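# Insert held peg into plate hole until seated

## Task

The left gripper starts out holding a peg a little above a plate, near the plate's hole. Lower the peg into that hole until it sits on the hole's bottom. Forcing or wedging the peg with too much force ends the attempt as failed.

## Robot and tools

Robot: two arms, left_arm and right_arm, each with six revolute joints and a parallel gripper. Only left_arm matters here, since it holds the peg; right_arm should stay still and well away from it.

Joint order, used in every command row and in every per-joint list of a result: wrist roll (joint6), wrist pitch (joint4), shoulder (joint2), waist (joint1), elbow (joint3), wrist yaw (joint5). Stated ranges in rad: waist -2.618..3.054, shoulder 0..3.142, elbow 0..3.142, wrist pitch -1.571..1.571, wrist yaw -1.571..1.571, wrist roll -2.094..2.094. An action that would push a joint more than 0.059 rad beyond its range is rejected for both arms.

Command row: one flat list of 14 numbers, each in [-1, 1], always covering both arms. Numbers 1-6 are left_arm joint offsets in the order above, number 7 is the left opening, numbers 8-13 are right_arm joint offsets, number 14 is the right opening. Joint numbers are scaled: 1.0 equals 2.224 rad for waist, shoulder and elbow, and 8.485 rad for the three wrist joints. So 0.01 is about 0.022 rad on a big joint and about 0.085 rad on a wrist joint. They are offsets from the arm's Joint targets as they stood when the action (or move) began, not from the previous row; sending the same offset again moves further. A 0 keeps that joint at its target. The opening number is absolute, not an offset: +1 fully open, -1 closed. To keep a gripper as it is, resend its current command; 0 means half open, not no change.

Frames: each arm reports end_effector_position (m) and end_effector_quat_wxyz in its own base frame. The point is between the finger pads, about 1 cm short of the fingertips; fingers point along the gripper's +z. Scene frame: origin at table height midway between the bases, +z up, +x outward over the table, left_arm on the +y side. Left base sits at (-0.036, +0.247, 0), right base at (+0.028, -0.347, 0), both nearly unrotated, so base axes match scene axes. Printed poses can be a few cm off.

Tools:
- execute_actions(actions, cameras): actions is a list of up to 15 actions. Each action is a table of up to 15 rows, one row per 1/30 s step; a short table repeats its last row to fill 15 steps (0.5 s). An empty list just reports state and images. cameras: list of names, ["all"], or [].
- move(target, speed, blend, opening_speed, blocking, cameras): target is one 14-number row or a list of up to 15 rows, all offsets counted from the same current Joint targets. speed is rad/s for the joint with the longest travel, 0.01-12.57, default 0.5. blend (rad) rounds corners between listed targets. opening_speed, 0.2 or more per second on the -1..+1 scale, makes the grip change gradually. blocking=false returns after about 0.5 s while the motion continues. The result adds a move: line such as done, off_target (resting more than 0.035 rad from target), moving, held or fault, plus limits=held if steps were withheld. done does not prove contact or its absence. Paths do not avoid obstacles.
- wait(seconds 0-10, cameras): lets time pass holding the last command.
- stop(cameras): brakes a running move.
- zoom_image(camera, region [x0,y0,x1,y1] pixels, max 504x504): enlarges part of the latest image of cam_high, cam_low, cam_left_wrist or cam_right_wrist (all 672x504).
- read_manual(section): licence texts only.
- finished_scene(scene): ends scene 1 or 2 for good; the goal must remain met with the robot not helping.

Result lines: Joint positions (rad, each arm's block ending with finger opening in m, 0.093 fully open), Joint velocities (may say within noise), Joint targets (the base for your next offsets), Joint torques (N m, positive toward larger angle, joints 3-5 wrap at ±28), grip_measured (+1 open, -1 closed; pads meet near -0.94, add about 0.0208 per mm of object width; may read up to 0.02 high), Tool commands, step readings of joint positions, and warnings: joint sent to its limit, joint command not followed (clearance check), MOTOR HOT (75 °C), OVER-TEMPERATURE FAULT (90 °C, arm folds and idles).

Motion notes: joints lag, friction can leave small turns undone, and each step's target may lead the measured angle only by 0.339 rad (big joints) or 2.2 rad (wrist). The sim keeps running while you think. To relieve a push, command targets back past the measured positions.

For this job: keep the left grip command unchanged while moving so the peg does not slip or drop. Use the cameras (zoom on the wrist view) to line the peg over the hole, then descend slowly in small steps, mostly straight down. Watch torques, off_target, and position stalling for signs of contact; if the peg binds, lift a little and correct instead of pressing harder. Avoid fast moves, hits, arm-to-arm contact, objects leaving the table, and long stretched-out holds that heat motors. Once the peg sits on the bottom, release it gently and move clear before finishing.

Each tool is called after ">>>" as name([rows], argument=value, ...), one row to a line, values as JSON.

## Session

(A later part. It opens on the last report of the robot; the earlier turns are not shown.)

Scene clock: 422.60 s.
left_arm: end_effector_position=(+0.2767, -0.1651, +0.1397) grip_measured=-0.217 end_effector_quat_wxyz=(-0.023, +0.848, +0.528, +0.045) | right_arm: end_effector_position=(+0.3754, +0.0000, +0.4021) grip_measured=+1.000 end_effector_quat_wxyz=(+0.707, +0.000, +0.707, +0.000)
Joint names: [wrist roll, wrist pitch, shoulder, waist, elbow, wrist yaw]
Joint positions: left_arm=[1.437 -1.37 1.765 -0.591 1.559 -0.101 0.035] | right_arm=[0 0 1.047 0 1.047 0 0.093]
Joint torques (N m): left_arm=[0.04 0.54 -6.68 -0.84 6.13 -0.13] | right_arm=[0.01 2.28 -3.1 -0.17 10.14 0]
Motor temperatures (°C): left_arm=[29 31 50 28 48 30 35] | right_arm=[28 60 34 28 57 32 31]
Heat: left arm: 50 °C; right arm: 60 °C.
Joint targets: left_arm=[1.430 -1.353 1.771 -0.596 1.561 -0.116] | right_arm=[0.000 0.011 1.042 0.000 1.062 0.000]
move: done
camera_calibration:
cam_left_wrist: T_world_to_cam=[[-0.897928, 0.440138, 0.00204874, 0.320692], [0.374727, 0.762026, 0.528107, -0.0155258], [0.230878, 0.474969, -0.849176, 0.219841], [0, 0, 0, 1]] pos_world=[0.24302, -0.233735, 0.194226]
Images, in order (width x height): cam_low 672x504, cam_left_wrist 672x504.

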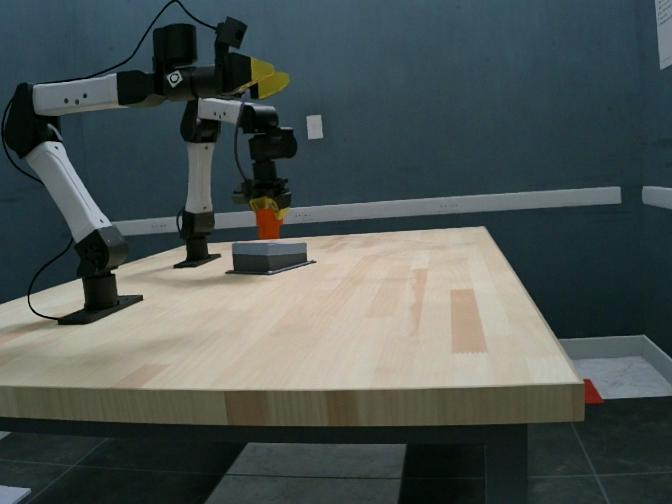

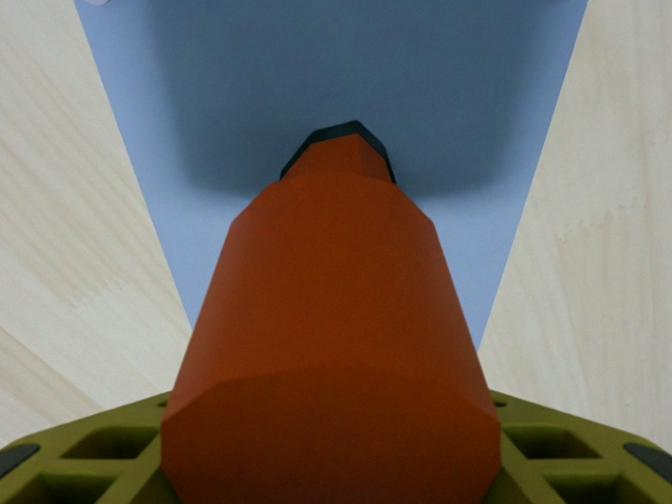

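>>> move(target=[-0.00025, 0.00255, 0, -0.00094, -0.01075, 0, -0.921165, 0,0,0,0,0,0,1.0], speed=0.04, cameras=["cam_left_wrist", "cam_low"])

>>> zoom_image(camera="cam_left_wrist", region=[290, 100, 430, 200])

>>> zoom_image(camera="cam_low", region=[250, 225, 290, 255])

Scene clock: 467.60 s.
left_arm: end_effector_position=(+0.2761, -0.1655, +0.1338) grip_measured=-0.217 end_effector_quat_wxyz=(-0.024, +0.848, +0.528, +0.045) | right_arm: end_effector_position=(+0.3754, +0.0000, +0.4021) grip_measured=+1.000 end_effector_quat_wxyz=(+0.707, +0.000, +0.707, +0.000)
Joint names: [wrist roll, wrist pitch, shoulder, waist, elbow, wrist yaw]
Joint positions: left_arm=[1.435 -1.349 1.765 -0.593 1.535 -0.102 0.035] | right_arm=[0 0 1.047 0 1.047 0 0.093]
Joint torques (N m): left_arm=[0.1 0.54 -6.8 -0.85 5.96 -0.03] | right_arm=[-0.03 2.32 -3.29 -0.18 10.11 0.04]
Motor temperatures (°C): left_arm=[29 31 51 28 46 30 35] | right_arm=[28 61 34 28 57 32 31]
Heat: left arm: 51 °C; right arm: 61 °C.
Joint targets: left_arm=[1.428 -1.331 1.771 -0.598 1.537 -0.116] | right_arm=[0.000 0.011 1.042 0.000 1.062 0.000]
move: done
camera_calibration:
cam_left_wrist: T_world_to_cam=[[-0.897758, 0.440474, 0.00364417, 0.320084], [0.375626, 0.761214, 0.528638, -0.0123311], [0.230077, 0.475958, -0.848839, 0.215435], [0, 0, 0, 1]] pos_world=[0.242423, -0.23414, 0.188222]
Images, in order (width x height): cam_low 672x504, cam_left_wrist 672x504.

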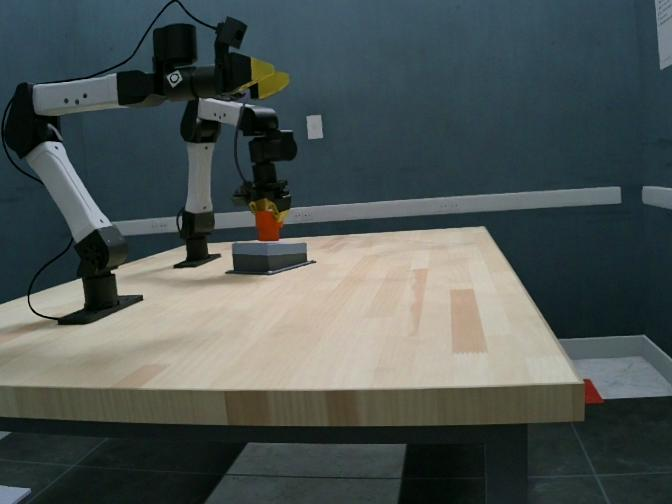

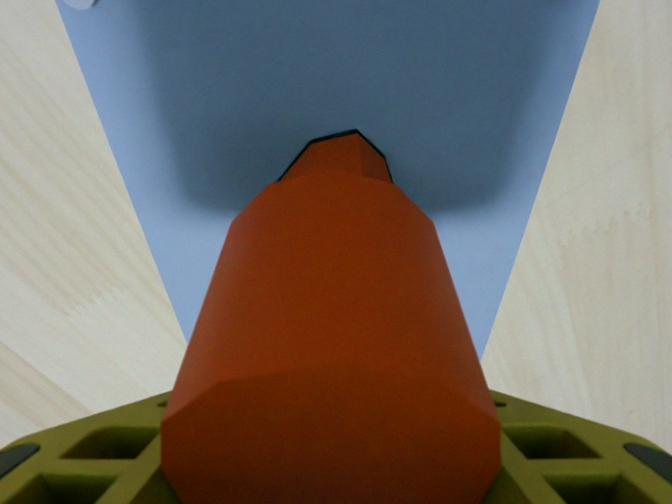

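Scaled by 3.600 from the camera's 672x504 image, which has a finer 960x720 frame.

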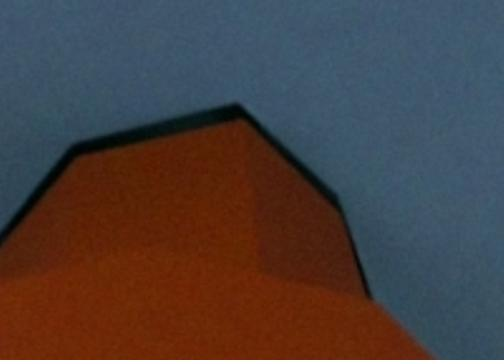

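Scaled by 12.600 from the camera's 672x504 image, which has a finer 960x720 frame.

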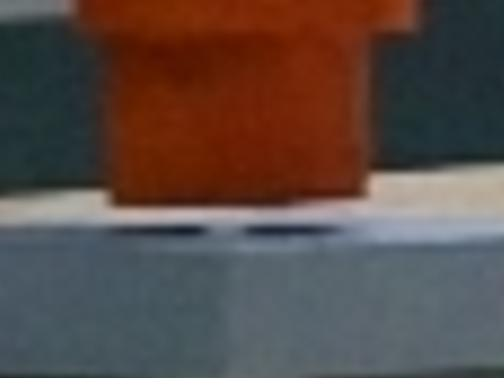

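>>> zoom_image(camera="cam_left_wrist", region=[286, 120, 342, 160])

>>> zoom_image(camera="cam_left_wrist", region=[338, 120, 394, 160])

>>> zoom_image(camera="cam_left_wrist", region=[356, 145, 412, 185])

Scaled by 9.000 from the camera's 672x504 image, which has a finer 960x720 frame.

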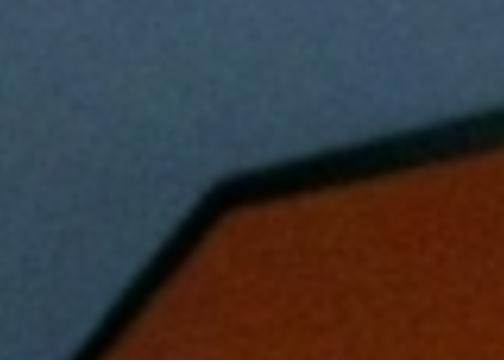

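Scaled by 9.000 from the camera's 672x504 image, which has a finer 960x720 frame.

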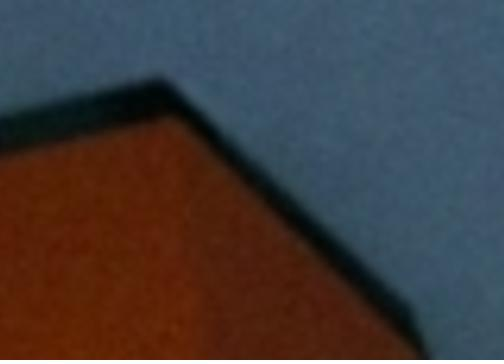

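Scaled by 9.000 from the camera's 672x504 image, which has a finer 960x720 frame.

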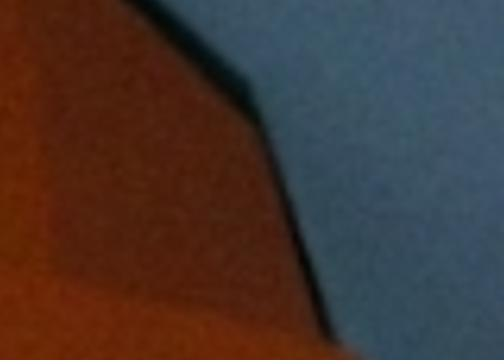

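>>> move(target=[-0.00177, 0.00062, 0, 0, -0.00324, 0, -0.921165, 0,0,0,0,0,0,1.0], speed=0.03, cameras=["cam_left_wrist", "cam_low"])

>>> zoom_image(camera="cam_left_wrist", region=[286, 120, 342, 160])

>>> zoom_image(camera="cam_left_wrist", region=[342, 120, 398, 160])

>>> zoom_image(camera="cam_left_wrist", region=[356, 145, 412, 185])

>>> zoom_image(camera="cam_low", region=[250, 225, 290, 255])

Scene clock: 494.10 s.
left_arm: end_effector_position=(+0.2757, -0.1652, +0.1320) grip_measured=-0.217 end_effector_quat_wxyz=(-0.025, +0.844, +0.534, +0.045) | right_arm: end_effector_position=(+0.3754, +0.0000, +0.4021) grip_measured=+1.000 end_effector_quat_wxyz=(+0.707, +0.000, +0.707, +0.000)
Joint names: [wrist roll, wrist pitch, shoulder, waist, elbow, wrist yaw]
Joint positions: left_arm=[1.42 -1.344 1.765 -0.593 1.529 -0.102 0.035] | right_arm=[0 0 1.047 0 1.047 0 0.093]
Joint torques (N m): left_arm=[0.07 0.56 -6.69 -1.06 6.17 -0.08] | right_arm=[0.04 2.27 -3.04 -0.24 10.14 0.01]
Motor temperatures (°C): left_arm=[29 31 51 28 46 30 35] | right_arm=[28 61 34 28 58 32 31]
Heat: left arm: 51 °C; right arm: 61 °C.
Joint targets: left_arm=[1.413 -1.326 1.771 -0.598 1.530 -0.116] | right_arm=[0.000 0.011 1.042 0.000 1.062 0.000]
move: done
camera_calibration:
cam_left_wrist: T_world_to_cam=[[-0.904175, 0.427143, 0.00401514, 0.319261], [0.364463, 0.766524, 0.528779, -0.00749581], [0.222787, 0.479573, -0.84875, 0.216482], [0, 0, 0, 1]] pos_world=[0.24317, -0.234443, 0.186421]
Images, in order (width x height): cam_low 672x504, cam_left_wrist 672x504.

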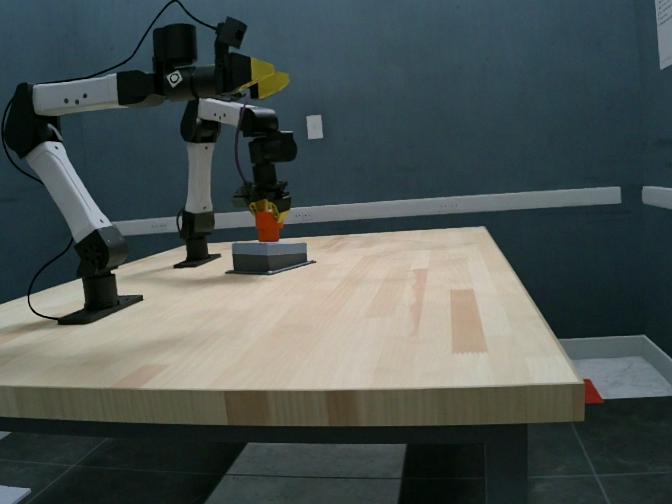

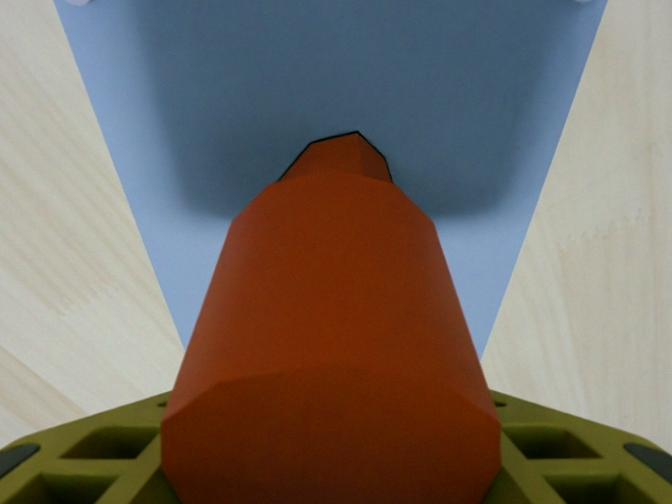

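Scaled by 9.000 from the camera's 672x504 image, which has a finer 960x720 frame.

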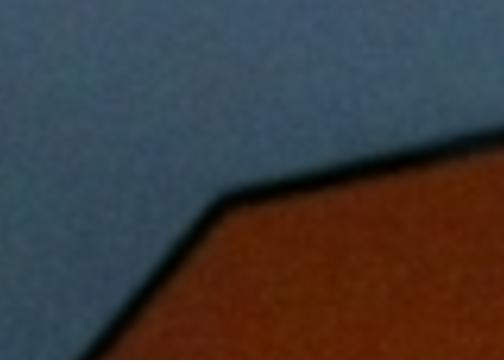

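Scaled by 9.000 from the camera's 672x504 image, which has a finer 960x720 frame.

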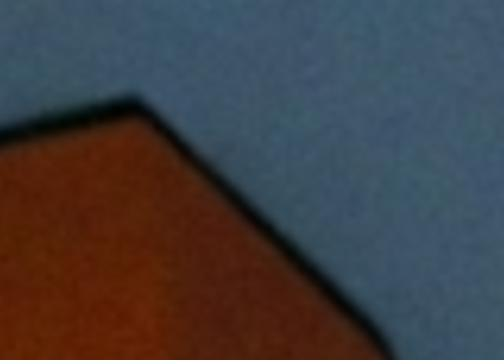

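Scaled by 9.000 from the camera's 672x504 image, which has a finer 960x720 frame.

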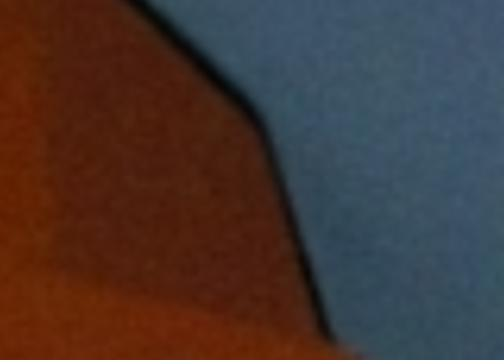

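Scaled by 12.600 from the camera's 672x504 image, which has a finer 960x720 frame.

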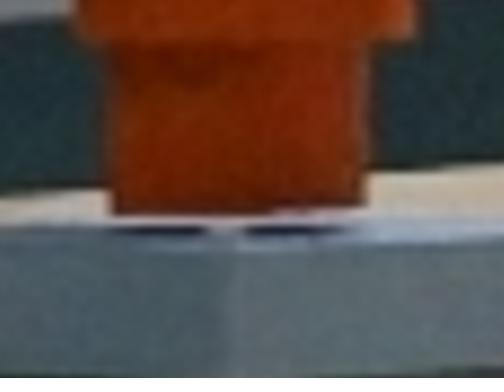

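>>> move(target=[0, 0.00047, 0, 0.0063, -0.00216, 0, -0.921165, 0,0,0,0,0,0,1.0], speed=0.03, cameras=["cam_left_wrist", "cam_low"])

>>> zoom_image(camera="cam_left_wrist", region=[286, 120, 342, 160])

>>> zoom_image(camera="cam_left_wrist", region=[342, 120, 398, 160])

>>> zoom_image(camera="cam_left_wrist", region=[356, 145, 412, 185])

>>> zoom_image(camera="cam_low", region=[250, 225, 290, 255])

Scene clock: 509.83 s.
left_arm: end_effector_position=(+0.2762, -0.1641, +0.1308) grip_measured=-0.217 end_effector_quat_wxyz=(-0.025, +0.843, +0.536, +0.045) | right_arm: end_effector_position=(+0.3754, +0.0000, +0.4021) grip_measured=+1.000 end_effector_quat_wxyz=(+0.707, +0.000, +0.707, +0.000)
Joint names: [wrist roll, wrist pitch, shoulder, waist, elbow, wrist yaw]
Joint positions: left_arm=[1.42 -1.339 1.765 -0.589 1.524 -0.102 0.035] | right_arm=[0 0 1.047 0 1.047 0 0.093]
Joint torques (N m): left_arm=[0.08 0.51 -6.72 -0.23 5.91 -0.11] | right_arm=[0.04 2.23 -3.19 -0.09 10.03 0.03]
Motor temperatures (°C): left_arm=[29 31 51 28 47 30 35] | right_arm=[28 61 34 28 58 32 31]
Heat: left arm: 51 °C; right arm: 61 °C.
Joint targets: left_arm=[1.413 -1.322 1.771 -0.584 1.525 -0.116] | right_arm=[0.000 0.011 1.042 0.000 1.062 0.000]
move: done
camera_calibration:
cam_left_wrist: T_world_to_cam=[[-0.905951, 0.423355, 0.00473967, 0.318901], [0.361582, 0.767841, 0.528847, -0.006889], [0.220251, 0.480823, -0.848704, 0.215727], [0, 0, 0, 1]] pos_world=[0.243886, -0.233445, 0.18522]
Images, in order (width x height): cam_low 672x504, cam_left_wrist 672x504.

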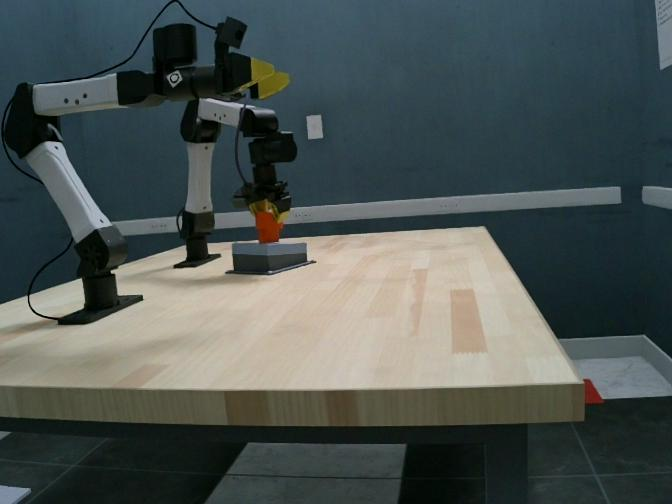

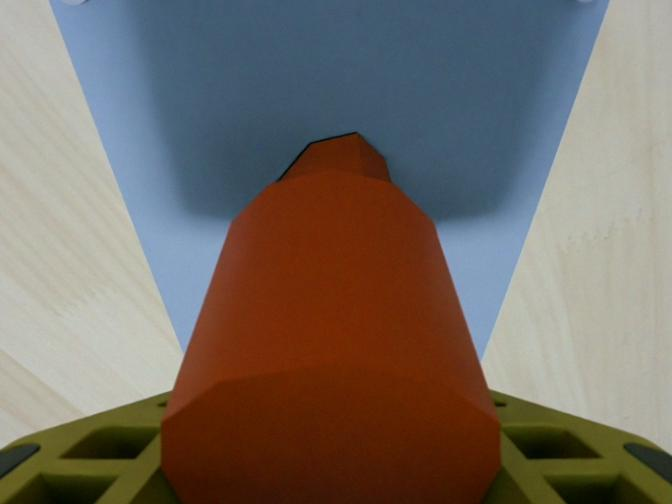

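Scaled by 9.000 from the camera's 672x504 image, which has a finer 960x720 frame.

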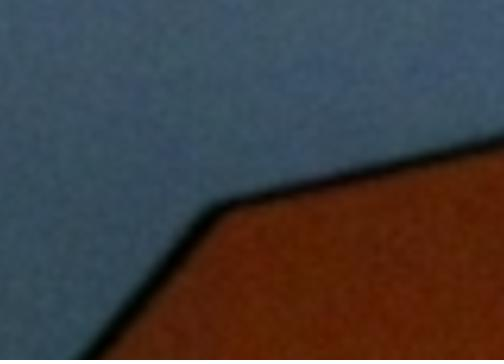

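Scaled by 9.000 from the camera's 672x504 image, which has a finer 960x720 frame.

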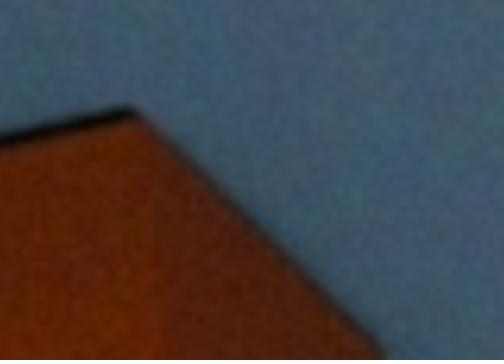

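Scaled by 9.000 from the camera's 672x504 image, which has a finer 960x720 frame.

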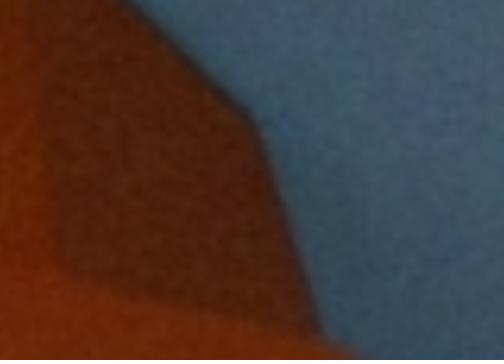

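Scaled by 12.600 from the camera's 672x504 image, which has a finer 960x720 frame.

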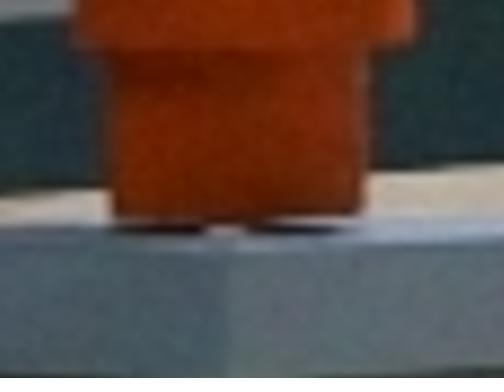

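>>> move(target=[0, 0.00012, 0, 0.00126, 0, 0, -0.921165, 0,0,0,0,0,0,1.0], speed=0.03, cameras=["cam_left_wrist", "cam_low"])

>>> zoom_image(camera="cam_left_wrist", region=[286, 120, 342, 160])

>>> zoom_image(camera="cam_left_wrist", region=[342, 120, 398, 160])

>>> zoom_image(camera="cam_left_wrist", region=[356, 145, 412, 185])

>>> zoom_image(camera="cam_low", region=[250, 225, 290, 255])

Scene clock: 521.63 s.
left_arm: end_effector_position=(+0.2769, -0.1634, +0.1308) grip_measured=-0.217 end_effector_quat_wxyz=(-0.025, +0.842, +0.537, +0.045) | right_arm: end_effector_position=(+0.3754, +0.0000, +0.4021) grip_measured=+1.000 end_effector_quat_wxyz=(+0.707, +0.000, +0.707, +0.000)
Joint names: [wrist roll, wrist pitch, shoulder, waist, elbow, wrist yaw]
Joint positions: left_arm=[1.42 -1.338 1.765 -0.586 1.524 -0.102 0.035] | right_arm=[0 0 1.047 0 1.047 0 0.093]
Joint torques (N m): left_arm=[0.07 0.49 -6.82 -0.12 6 -0.09] | right_arm=[-0.05 2.26 -3.18 -0.01 9.96 0.04]
Motor temperatures (°C): left_arm=[29 31 51 28 47 30 35] | right_arm=[28 62 34 28 58 32 31]
Heat: left arm: 51 °C; right arm: 62 °C.
Joint targets: left_arm=[1.413 -1.321 1.771 -0.581 1.525 -0.116] | right_arm=[0.000 0.011 1.042 0.000 1.062 0.000]
move: done
camera_calibration:
cam_left_wrist: T_world_to_cam=[[-0.907218, 0.420644, 0.00362836, 0.31931], [0.358766, 0.769203, 0.528784, -0.00673819], [0.219639, 0.481025, -0.848748, 0.215396], [0, 0, 0, 1]] pos_world=[0.244792, -0.232743, 0.185221]
Images, in order (width x height): cam_low 672x504, cam_left_wrist 672x504.

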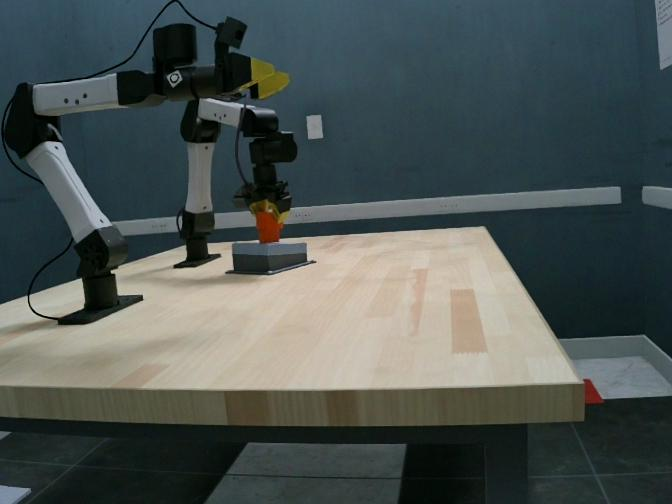

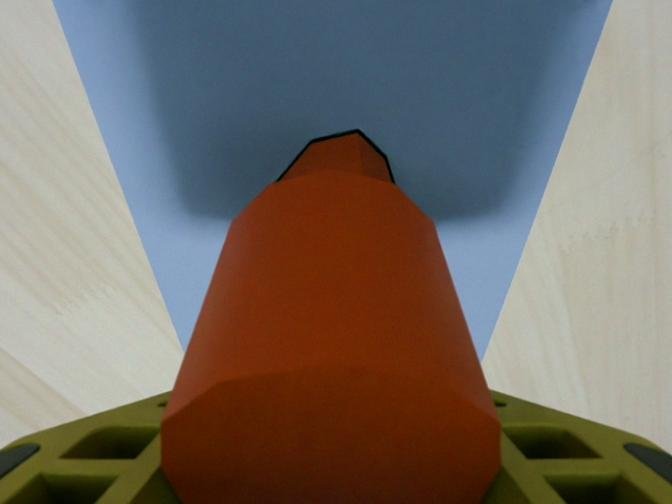

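Scaled by 9.000 from the camera's 672x504 image, which has a finer 960x720 frame.

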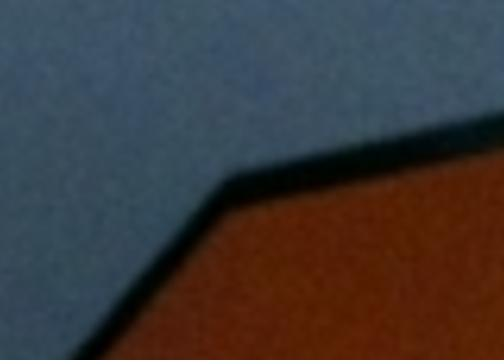

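Scaled by 9.000 from the camera's 672x504 image, which has a finer 960x720 frame.

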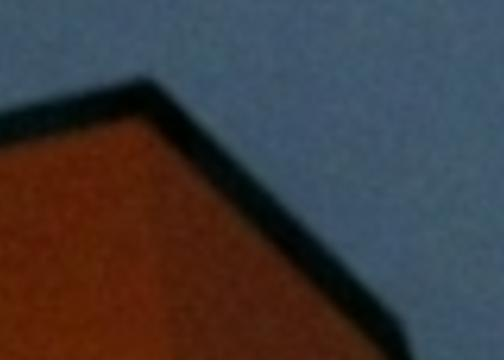

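Scaled by 9.000 from the camera's 672x504 image, which has a finer 960x720 frame.

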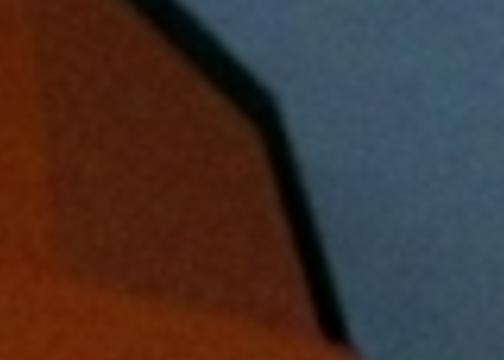

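Scaled by 12.600 from the camera's 672x504 image, which has a finer 960x720 frame.

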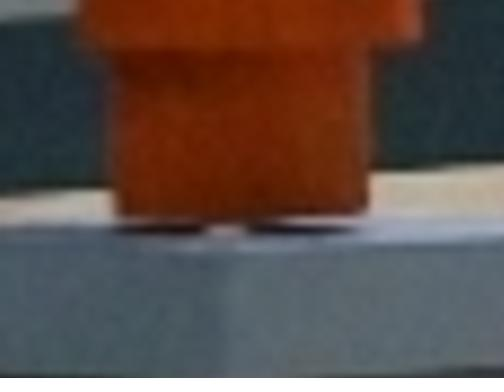

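>>> move(target=[0, 0.00047, 0, 0, -0.00216, 0, -0.921165, 0,0,0,0,0,0,1.0], speed=0.03, cameras=["cam_left_wrist", "cam_low"])

>>> zoom_image(camera="cam_left_wrist", region=[286, 120, 342, 160])

>>> zoom_image(camera="cam_left_wrist", region=[342, 120, 398, 160])

>>> zoom_image(camera="cam_left_wrist", region=[356, 145, 412, 185])

>>> zoom_image(camera="cam_low", region=[250, 225, 290, 255])

Scene clock: 533.60 s.
left_arm: end_effector_position=(+0.2767, -0.1632, +0.1295) grip_measured=-0.217 end_effector_quat_wxyz=(-0.025, +0.842, +0.537, +0.045) | right_arm: end_effector_position=(+0.3754, +0.0000, +0.4021) grip_measured=+1.000 end_effector_quat_wxyz=(+0.707, +0.000, +0.707, +0.000)
Joint names: [wrist roll, wrist pitch, shoulder, waist, elbow, wrist yaw]
Joint positions: left_arm=[1.42 -1.335 1.765 -0.586 1.519 -0.102 0.035] | right_arm=[0 0 1.047 0 1.047 0 0.093]
Joint torques (N m): left_arm=[0.09 0.49 -6.82 -0.25 5.97 -0.09] | right_arm=[0.05 2.31 -3.11 -0.13 10.03 -0.01]
Motor temperatures (°C): left_arm=[29 31 51 28 47 30 35] | right_arm=[28 62 34 28 58 32 31]
Heat: left arm: 51 °C; right arm: 62 °C.
Joint targets: left_arm=[1.413 -1.317 1.771 -0.581 1.520 -0.116] | right_arm=[0.000 0.011 1.042 0.000 1.062 0.000]
move: done
camera_calibration:
cam_left_wrist: T_world_to_cam=[[-0.907234, 0.4206, 0.00480713, 0.318872], [0.359282, 0.768926, 0.528838, -0.00625542], [0.218733, 0.481507, -0.848709, 0.214614], [0, 0, 0, 1]] pos_world=[0.244596, -0.232645, 0.18392]
Images, in order (width x height): cam_low 672x504, cam_left_wrist 672x504.

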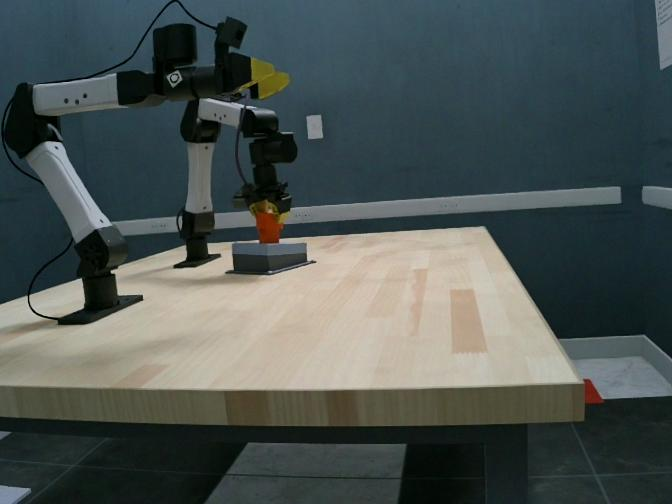

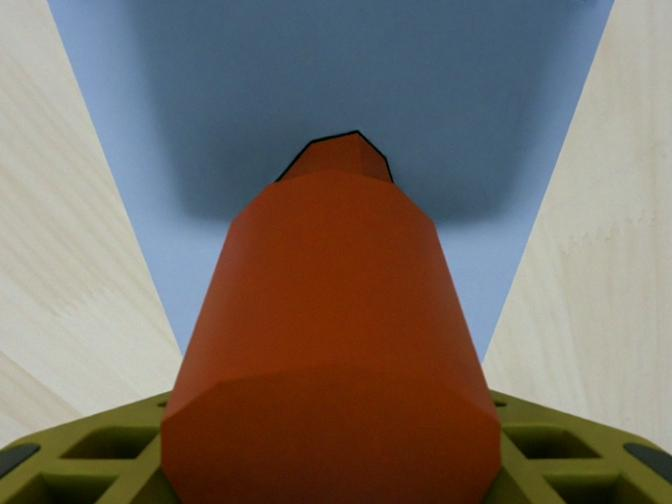

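Scaled by 9.000 from the camera's 672x504 image, which has a finer 960x720 frame.

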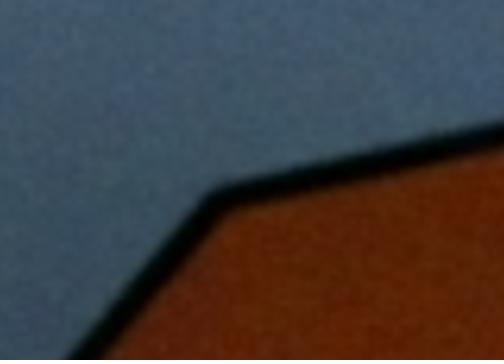

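Scaled by 9.000 from the camera's 672x504 image, which has a finer 960x720 frame.

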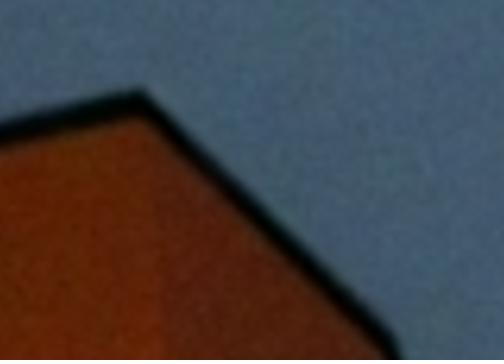

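Scaled by 9.000 from the camera's 672x504 image, which has a finer 960x720 frame.

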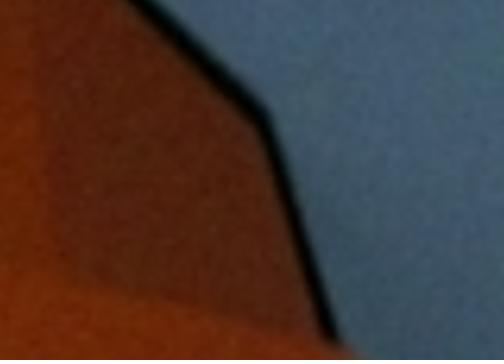

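Scaled by 12.600 from the camera's 672x504 image, which has a finer 960x720 frame.

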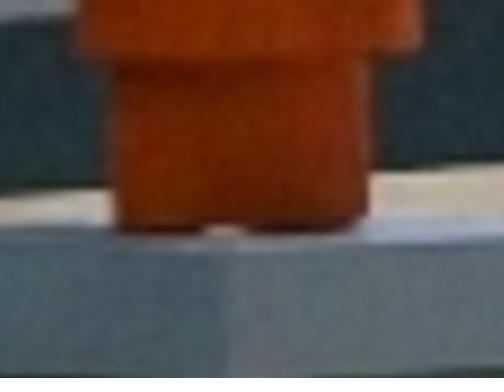

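>>> move(target=[0, 0.00057, 0, 0, -0.00216, 0, -0.921165, 0,0,0,0,0,0,1.0], speed=0.03, cameras=["cam_left_wrist", "cam_low"])

>>> zoom_image(camera="cam_left_wrist", region=[286, 120, 342, 160])

>>> zoom_image(camera="cam_left_wrist", region=[342, 120, 398, 160])

>>> zoom_image(camera="cam_left_wrist", region=[356, 145, 412, 185])

>>> zoom_image(camera="cam_low", region=[250, 225, 290, 255])

Scene clock: 539.23 s.
left_arm: end_effector_position=(+0.2767, -0.1632, +0.1283) grip_measured=-0.217 end_effector_quat_wxyz=(-0.025, +0.842, +0.537, +0.045) | right_arm: end_effector_position=(+0.3754, +0.0000, +0.4021) grip_measured=+1.000 end_effector_quat_wxyz=(+0.707, +0.000, +0.707, +0.000)
Joint names: [wrist roll, wrist pitch, shoulder, waist, elbow, wrist yaw]
Joint positions: left_arm=[1.42 -1.33 1.765 -0.586 1.514 -0.102 0.035] | right_arm=[0 0 1.047 0 1.047 0 0.093]
Joint torques (N m): left_arm=[0.08 0.56 -6.79 -0.31 6.12 -0.1] | right_arm=[0.01 2.31 -3.17 -0.13 10.25 -0.02]
Motor temperatures (°C): left_arm=[29 31 51 28 47 30 35] | right_arm=[28 62 34 28 58 32 31]
Heat: left arm: 51 °C; right arm: 62 °C.
Joint targets: left_arm=[1.413 -1.312 1.771 -0.581 1.515 -0.116] | right_arm=[0.000 0.011 1.042 0.000 1.062 0.000]
move: done
camera_calibration:
cam_left_wrist: T_world_to_cam=[[-0.907234, 0.4206, 0.00480713, 0.318878], [0.359282, 0.768926, 0.528838, -0.00562082], [0.218733, 0.481507, -0.848709, 0.213595], [0, 0, 0, 1]] pos_world=[0.244596, -0.232645, 0.18272]
Images, in order (width x height): cam_low 672x504, cam_left_wrist 672x504.

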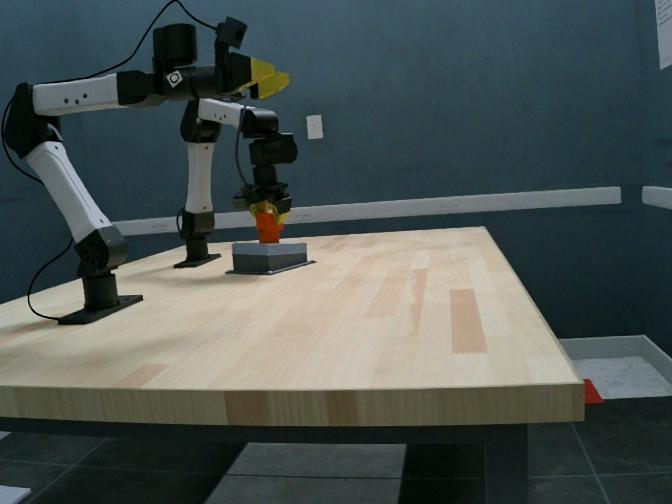

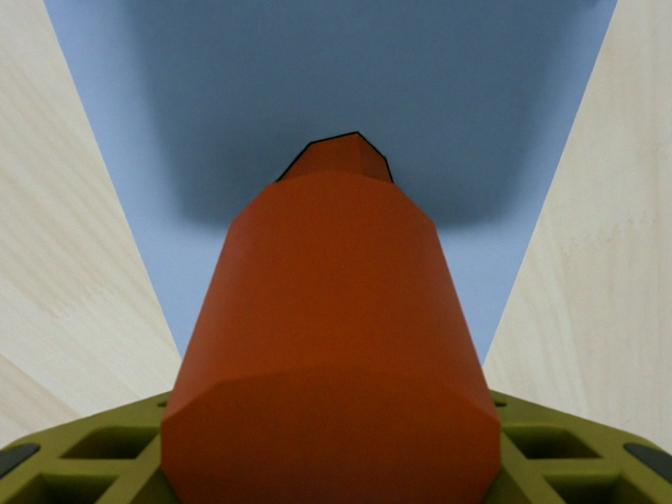

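Scaled by 9.000 from the camera's 672x504 image, which has a finer 960x720 frame.

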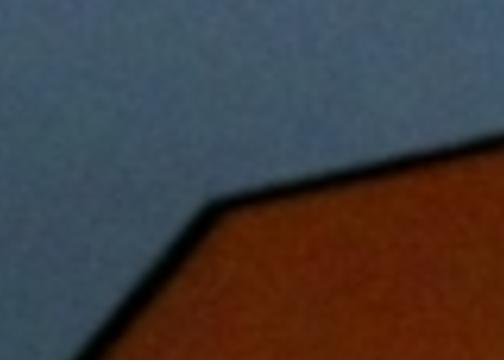

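Scaled by 9.000 from the camera's 672x504 image, which has a finer 960x720 frame.

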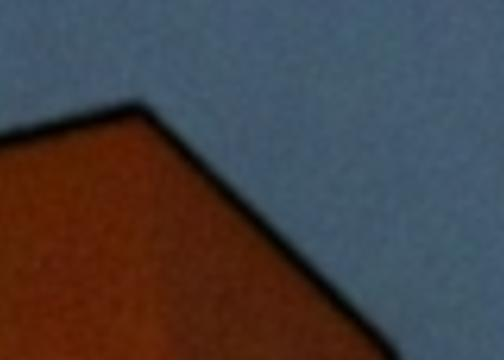

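Scaled by 9.000 from the camera's 672x504 image, which has a finer 960x720 frame.

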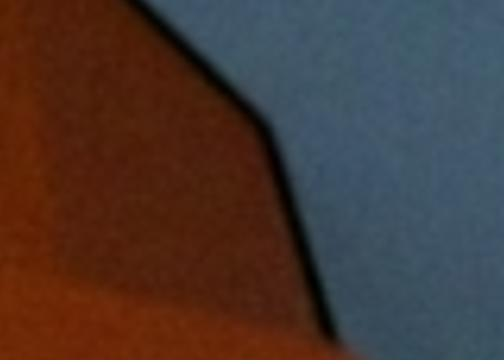

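Scaled by 12.600 from the camera's 672x504 image, which has a finer 960x720 frame.

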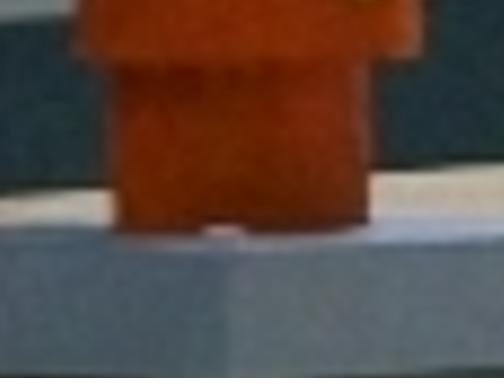

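>>> move(target=[0, 0.00147, 0, -0.00495, -0.00535, 0, -0.921165, 0,0,0,0,0,0,1.0], speed=0.03, cameras=["cam_left_wrist", "cam_low"])

>>> zoom_image(camera="cam_left_wrist", region=[286, 120, 342, 160])

>>> zoom_image(camera="cam_left_wrist", region=[346, 125, 416, 175])

>>> zoom_image(camera="cam_low", region=[240, 205, 300, 255])

Scene clock: 547.67 s.
left_arm: end_effector_position=(+0.2767, -0.1632, +0.1254) grip_measured=-0.217 end_effector_quat_wxyz=(-0.025, +0.842, +0.537, +0.045) | right_arm: end_effector_position=(+0.3754, +0.0000, +0.4021) grip_measured=+1.000 end_effector_quat_wxyz=(+0.707, +0.000, +0.707, +0.000)
Joint names: [wrist roll, wrist pitch, shoulder, waist, elbow, wrist yaw]
Joint positions: left_arm=[1.42 -1.318 1.765 -0.586 1.502 -0.102 0.035] | right_arm=[0 0 1.047 0 1.047 0 0.093]
Joint torques (N m): left_arm=[0.07 0.57 -6.56 -1.01 5.89 -0.05] | right_arm=[-0.02 2.28 -3.28 -0.03 10.13 0.01]
Motor temperatures (°C): left_arm=[29 31 51 28 47 30 35] | right_arm=[28 62 34 28 58 32 31]
Heat: left arm: 51 °C; right arm: 62 °C.
Joint targets: left_arm=[1.413 -1.300 1.771 -0.592 1.503 -0.116] | right_arm=[0.000 0.011 1.042 0.000 1.062 0.000]
move: done
camera_calibration:
cam_left_wrist: T_world_to_cam=[[-0.907246, 0.420577, 0.00442213, 0.318957], [0.359071, 0.769006, 0.528864, -0.00402161], [0.219028, 0.481398, -0.848695, 0.211034], [0, 0, 0, 1]] pos_world=[0.244594, -0.232645, 0.17982]
Images, in order (width x height): cam_low 672x504, cam_left_wrist 672x504.

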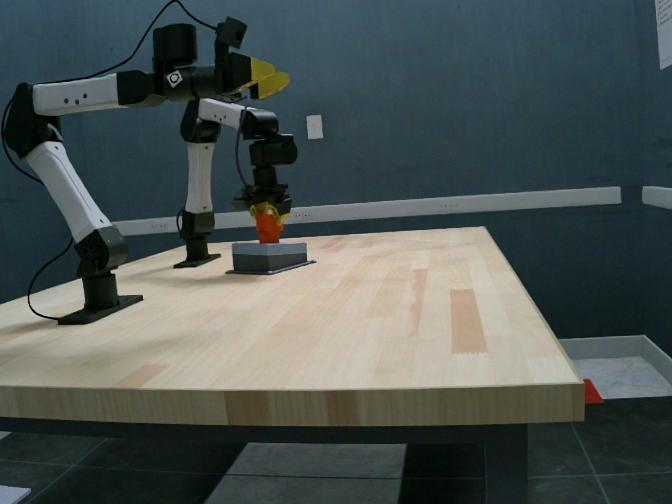

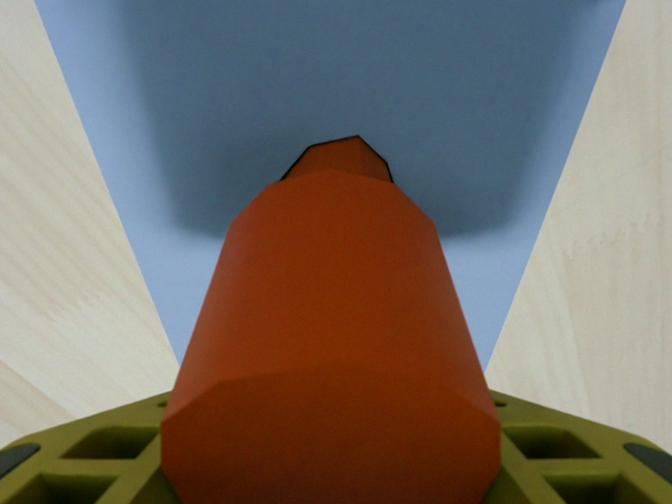

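Scaled by 9.000 from the camera's 672x504 image, which has a finer 960x720 frame.

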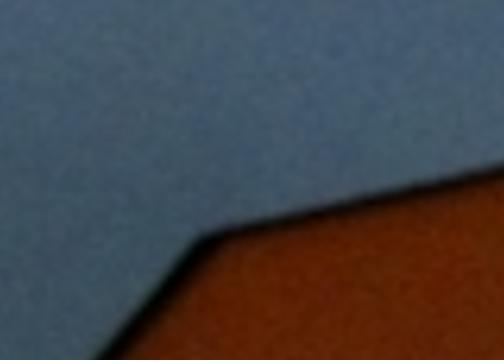

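Scaled by 7.200 from the camera's 672x504 image, which has a finer 960x720 frame.

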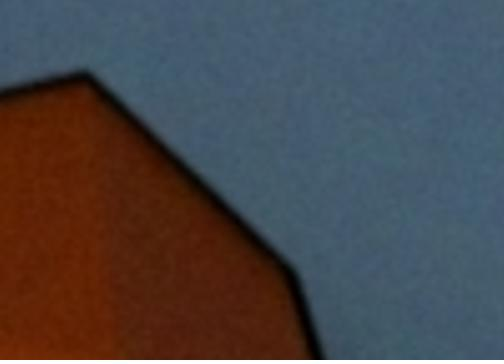

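Scaled by 8.400 from the camera's 672x504 image, which has a finer 960x720 frame.

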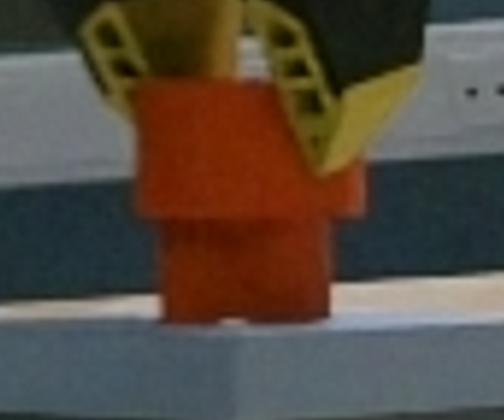

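>>> move(target=[0, 0.00147, 0, -0.0005, -0.00535, 0, -0.921165, 0,0,0,0,0,0,1.0], speed=0.03, cameras=["cam_left_wrist", "cam_low"])

>>> zoom_image(camera="cam_left_wrist", region=[286, 125, 342, 165])

>>> zoom_image(camera="cam_left_wrist", region=[346, 130, 416, 180])

>>> zoom_image(camera="cam_low", region=[240, 205, 300, 255])

Scene clock: 556.50 s.
left_arm: end_effector_position=(+0.2764, -0.1639, +0.1224) grip_measured=-0.217 end_effector_quat_wxyz=(-0.024, +0.843, +0.536, +0.045) | right_arm: end_effector_position=(+0.3754, +0.0000, +0.4021) grip_measured=+1.000 end_effector_quat_wxyz=(+0.707, +0.000, +0.707, +0.000)
Joint names: [wrist roll, wrist pitch, shoulder, waist, elbow, wrist yaw]
Joint positions: left_arm=[1.419 -1.305 1.765 -0.589 1.49 -0.102 0.035] | right_arm=[0 0 1.047 0 1.047 0 0.093]
Joint torques (N m): left_arm=[0.12 0.51 -6.8 -1.25 5.98 -0.05] | right_arm=[0.01 2.34 -3.26 -0.1 10.11 -0.02]
Motor temperatures (°C): left_arm=[29 31 51 28 46 30 35] | right_arm=[28 62 34 28 59 32 31]
Heat: left arm: 51 °C; right arm: 62 °C.
Joint targets: left_arm=[1.413 -1.287 1.771 -0.594 1.491 -0.116] | right_arm=[0.000 0.011 1.042 0.000 1.062 0.000]
move: done
camera_calibration:
cam_left_wrist: T_world_to_cam=[[-0.906439, 0.422321, 0.00361386, 0.319204], [0.360187, 0.768556, 0.528759, -0.00218815], [0.220528, 0.48059, -0.848764, 0.208324], [0, 0, 0, 1]] pos_world=[0.244186, -0.233243, 0.176821]
Images, in order (width x height): cam_low 672x504, cam_left_wrist 672x504.

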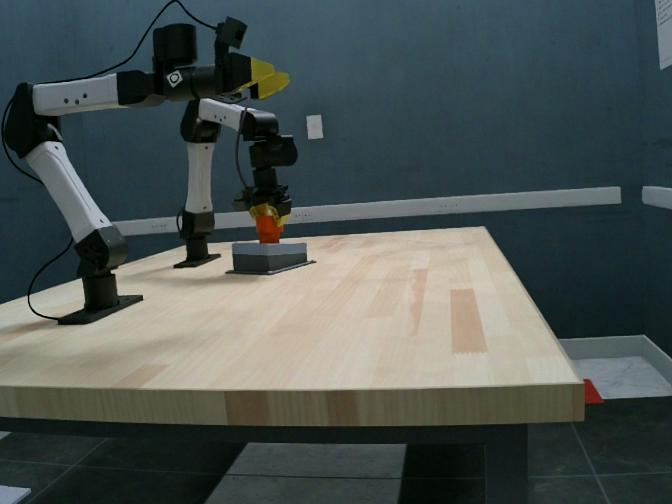

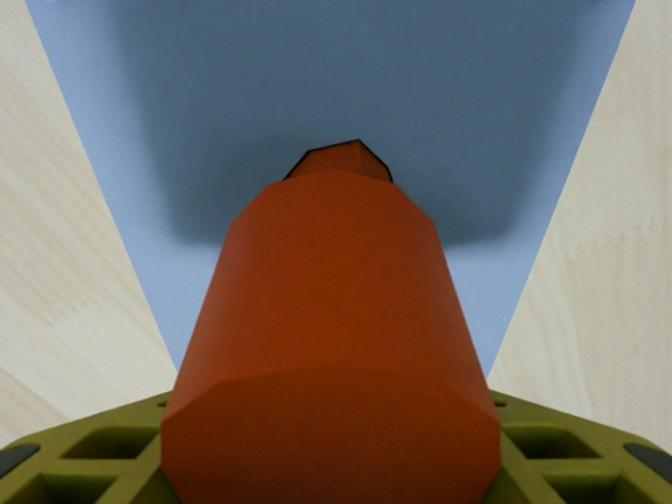

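Scaled by 9.000 from the camera's 672x504 image, which has a finer 960x720 frame.

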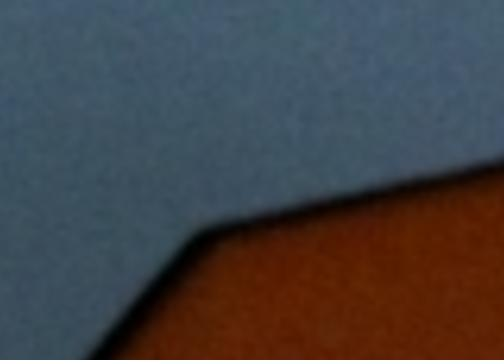

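Scaled by 7.200 from the camera's 672x504 image, which has a finer 960x720 frame.

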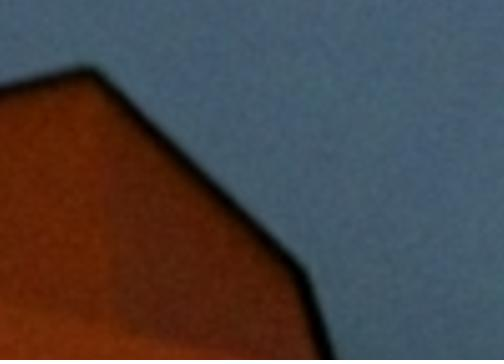

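Scaled by 8.400 from the camera's 672x504 image, which has a finer 960x720 frame.

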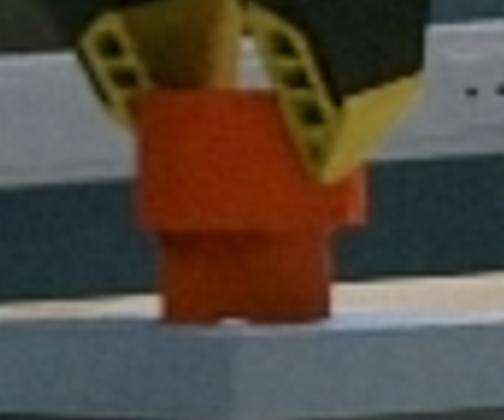

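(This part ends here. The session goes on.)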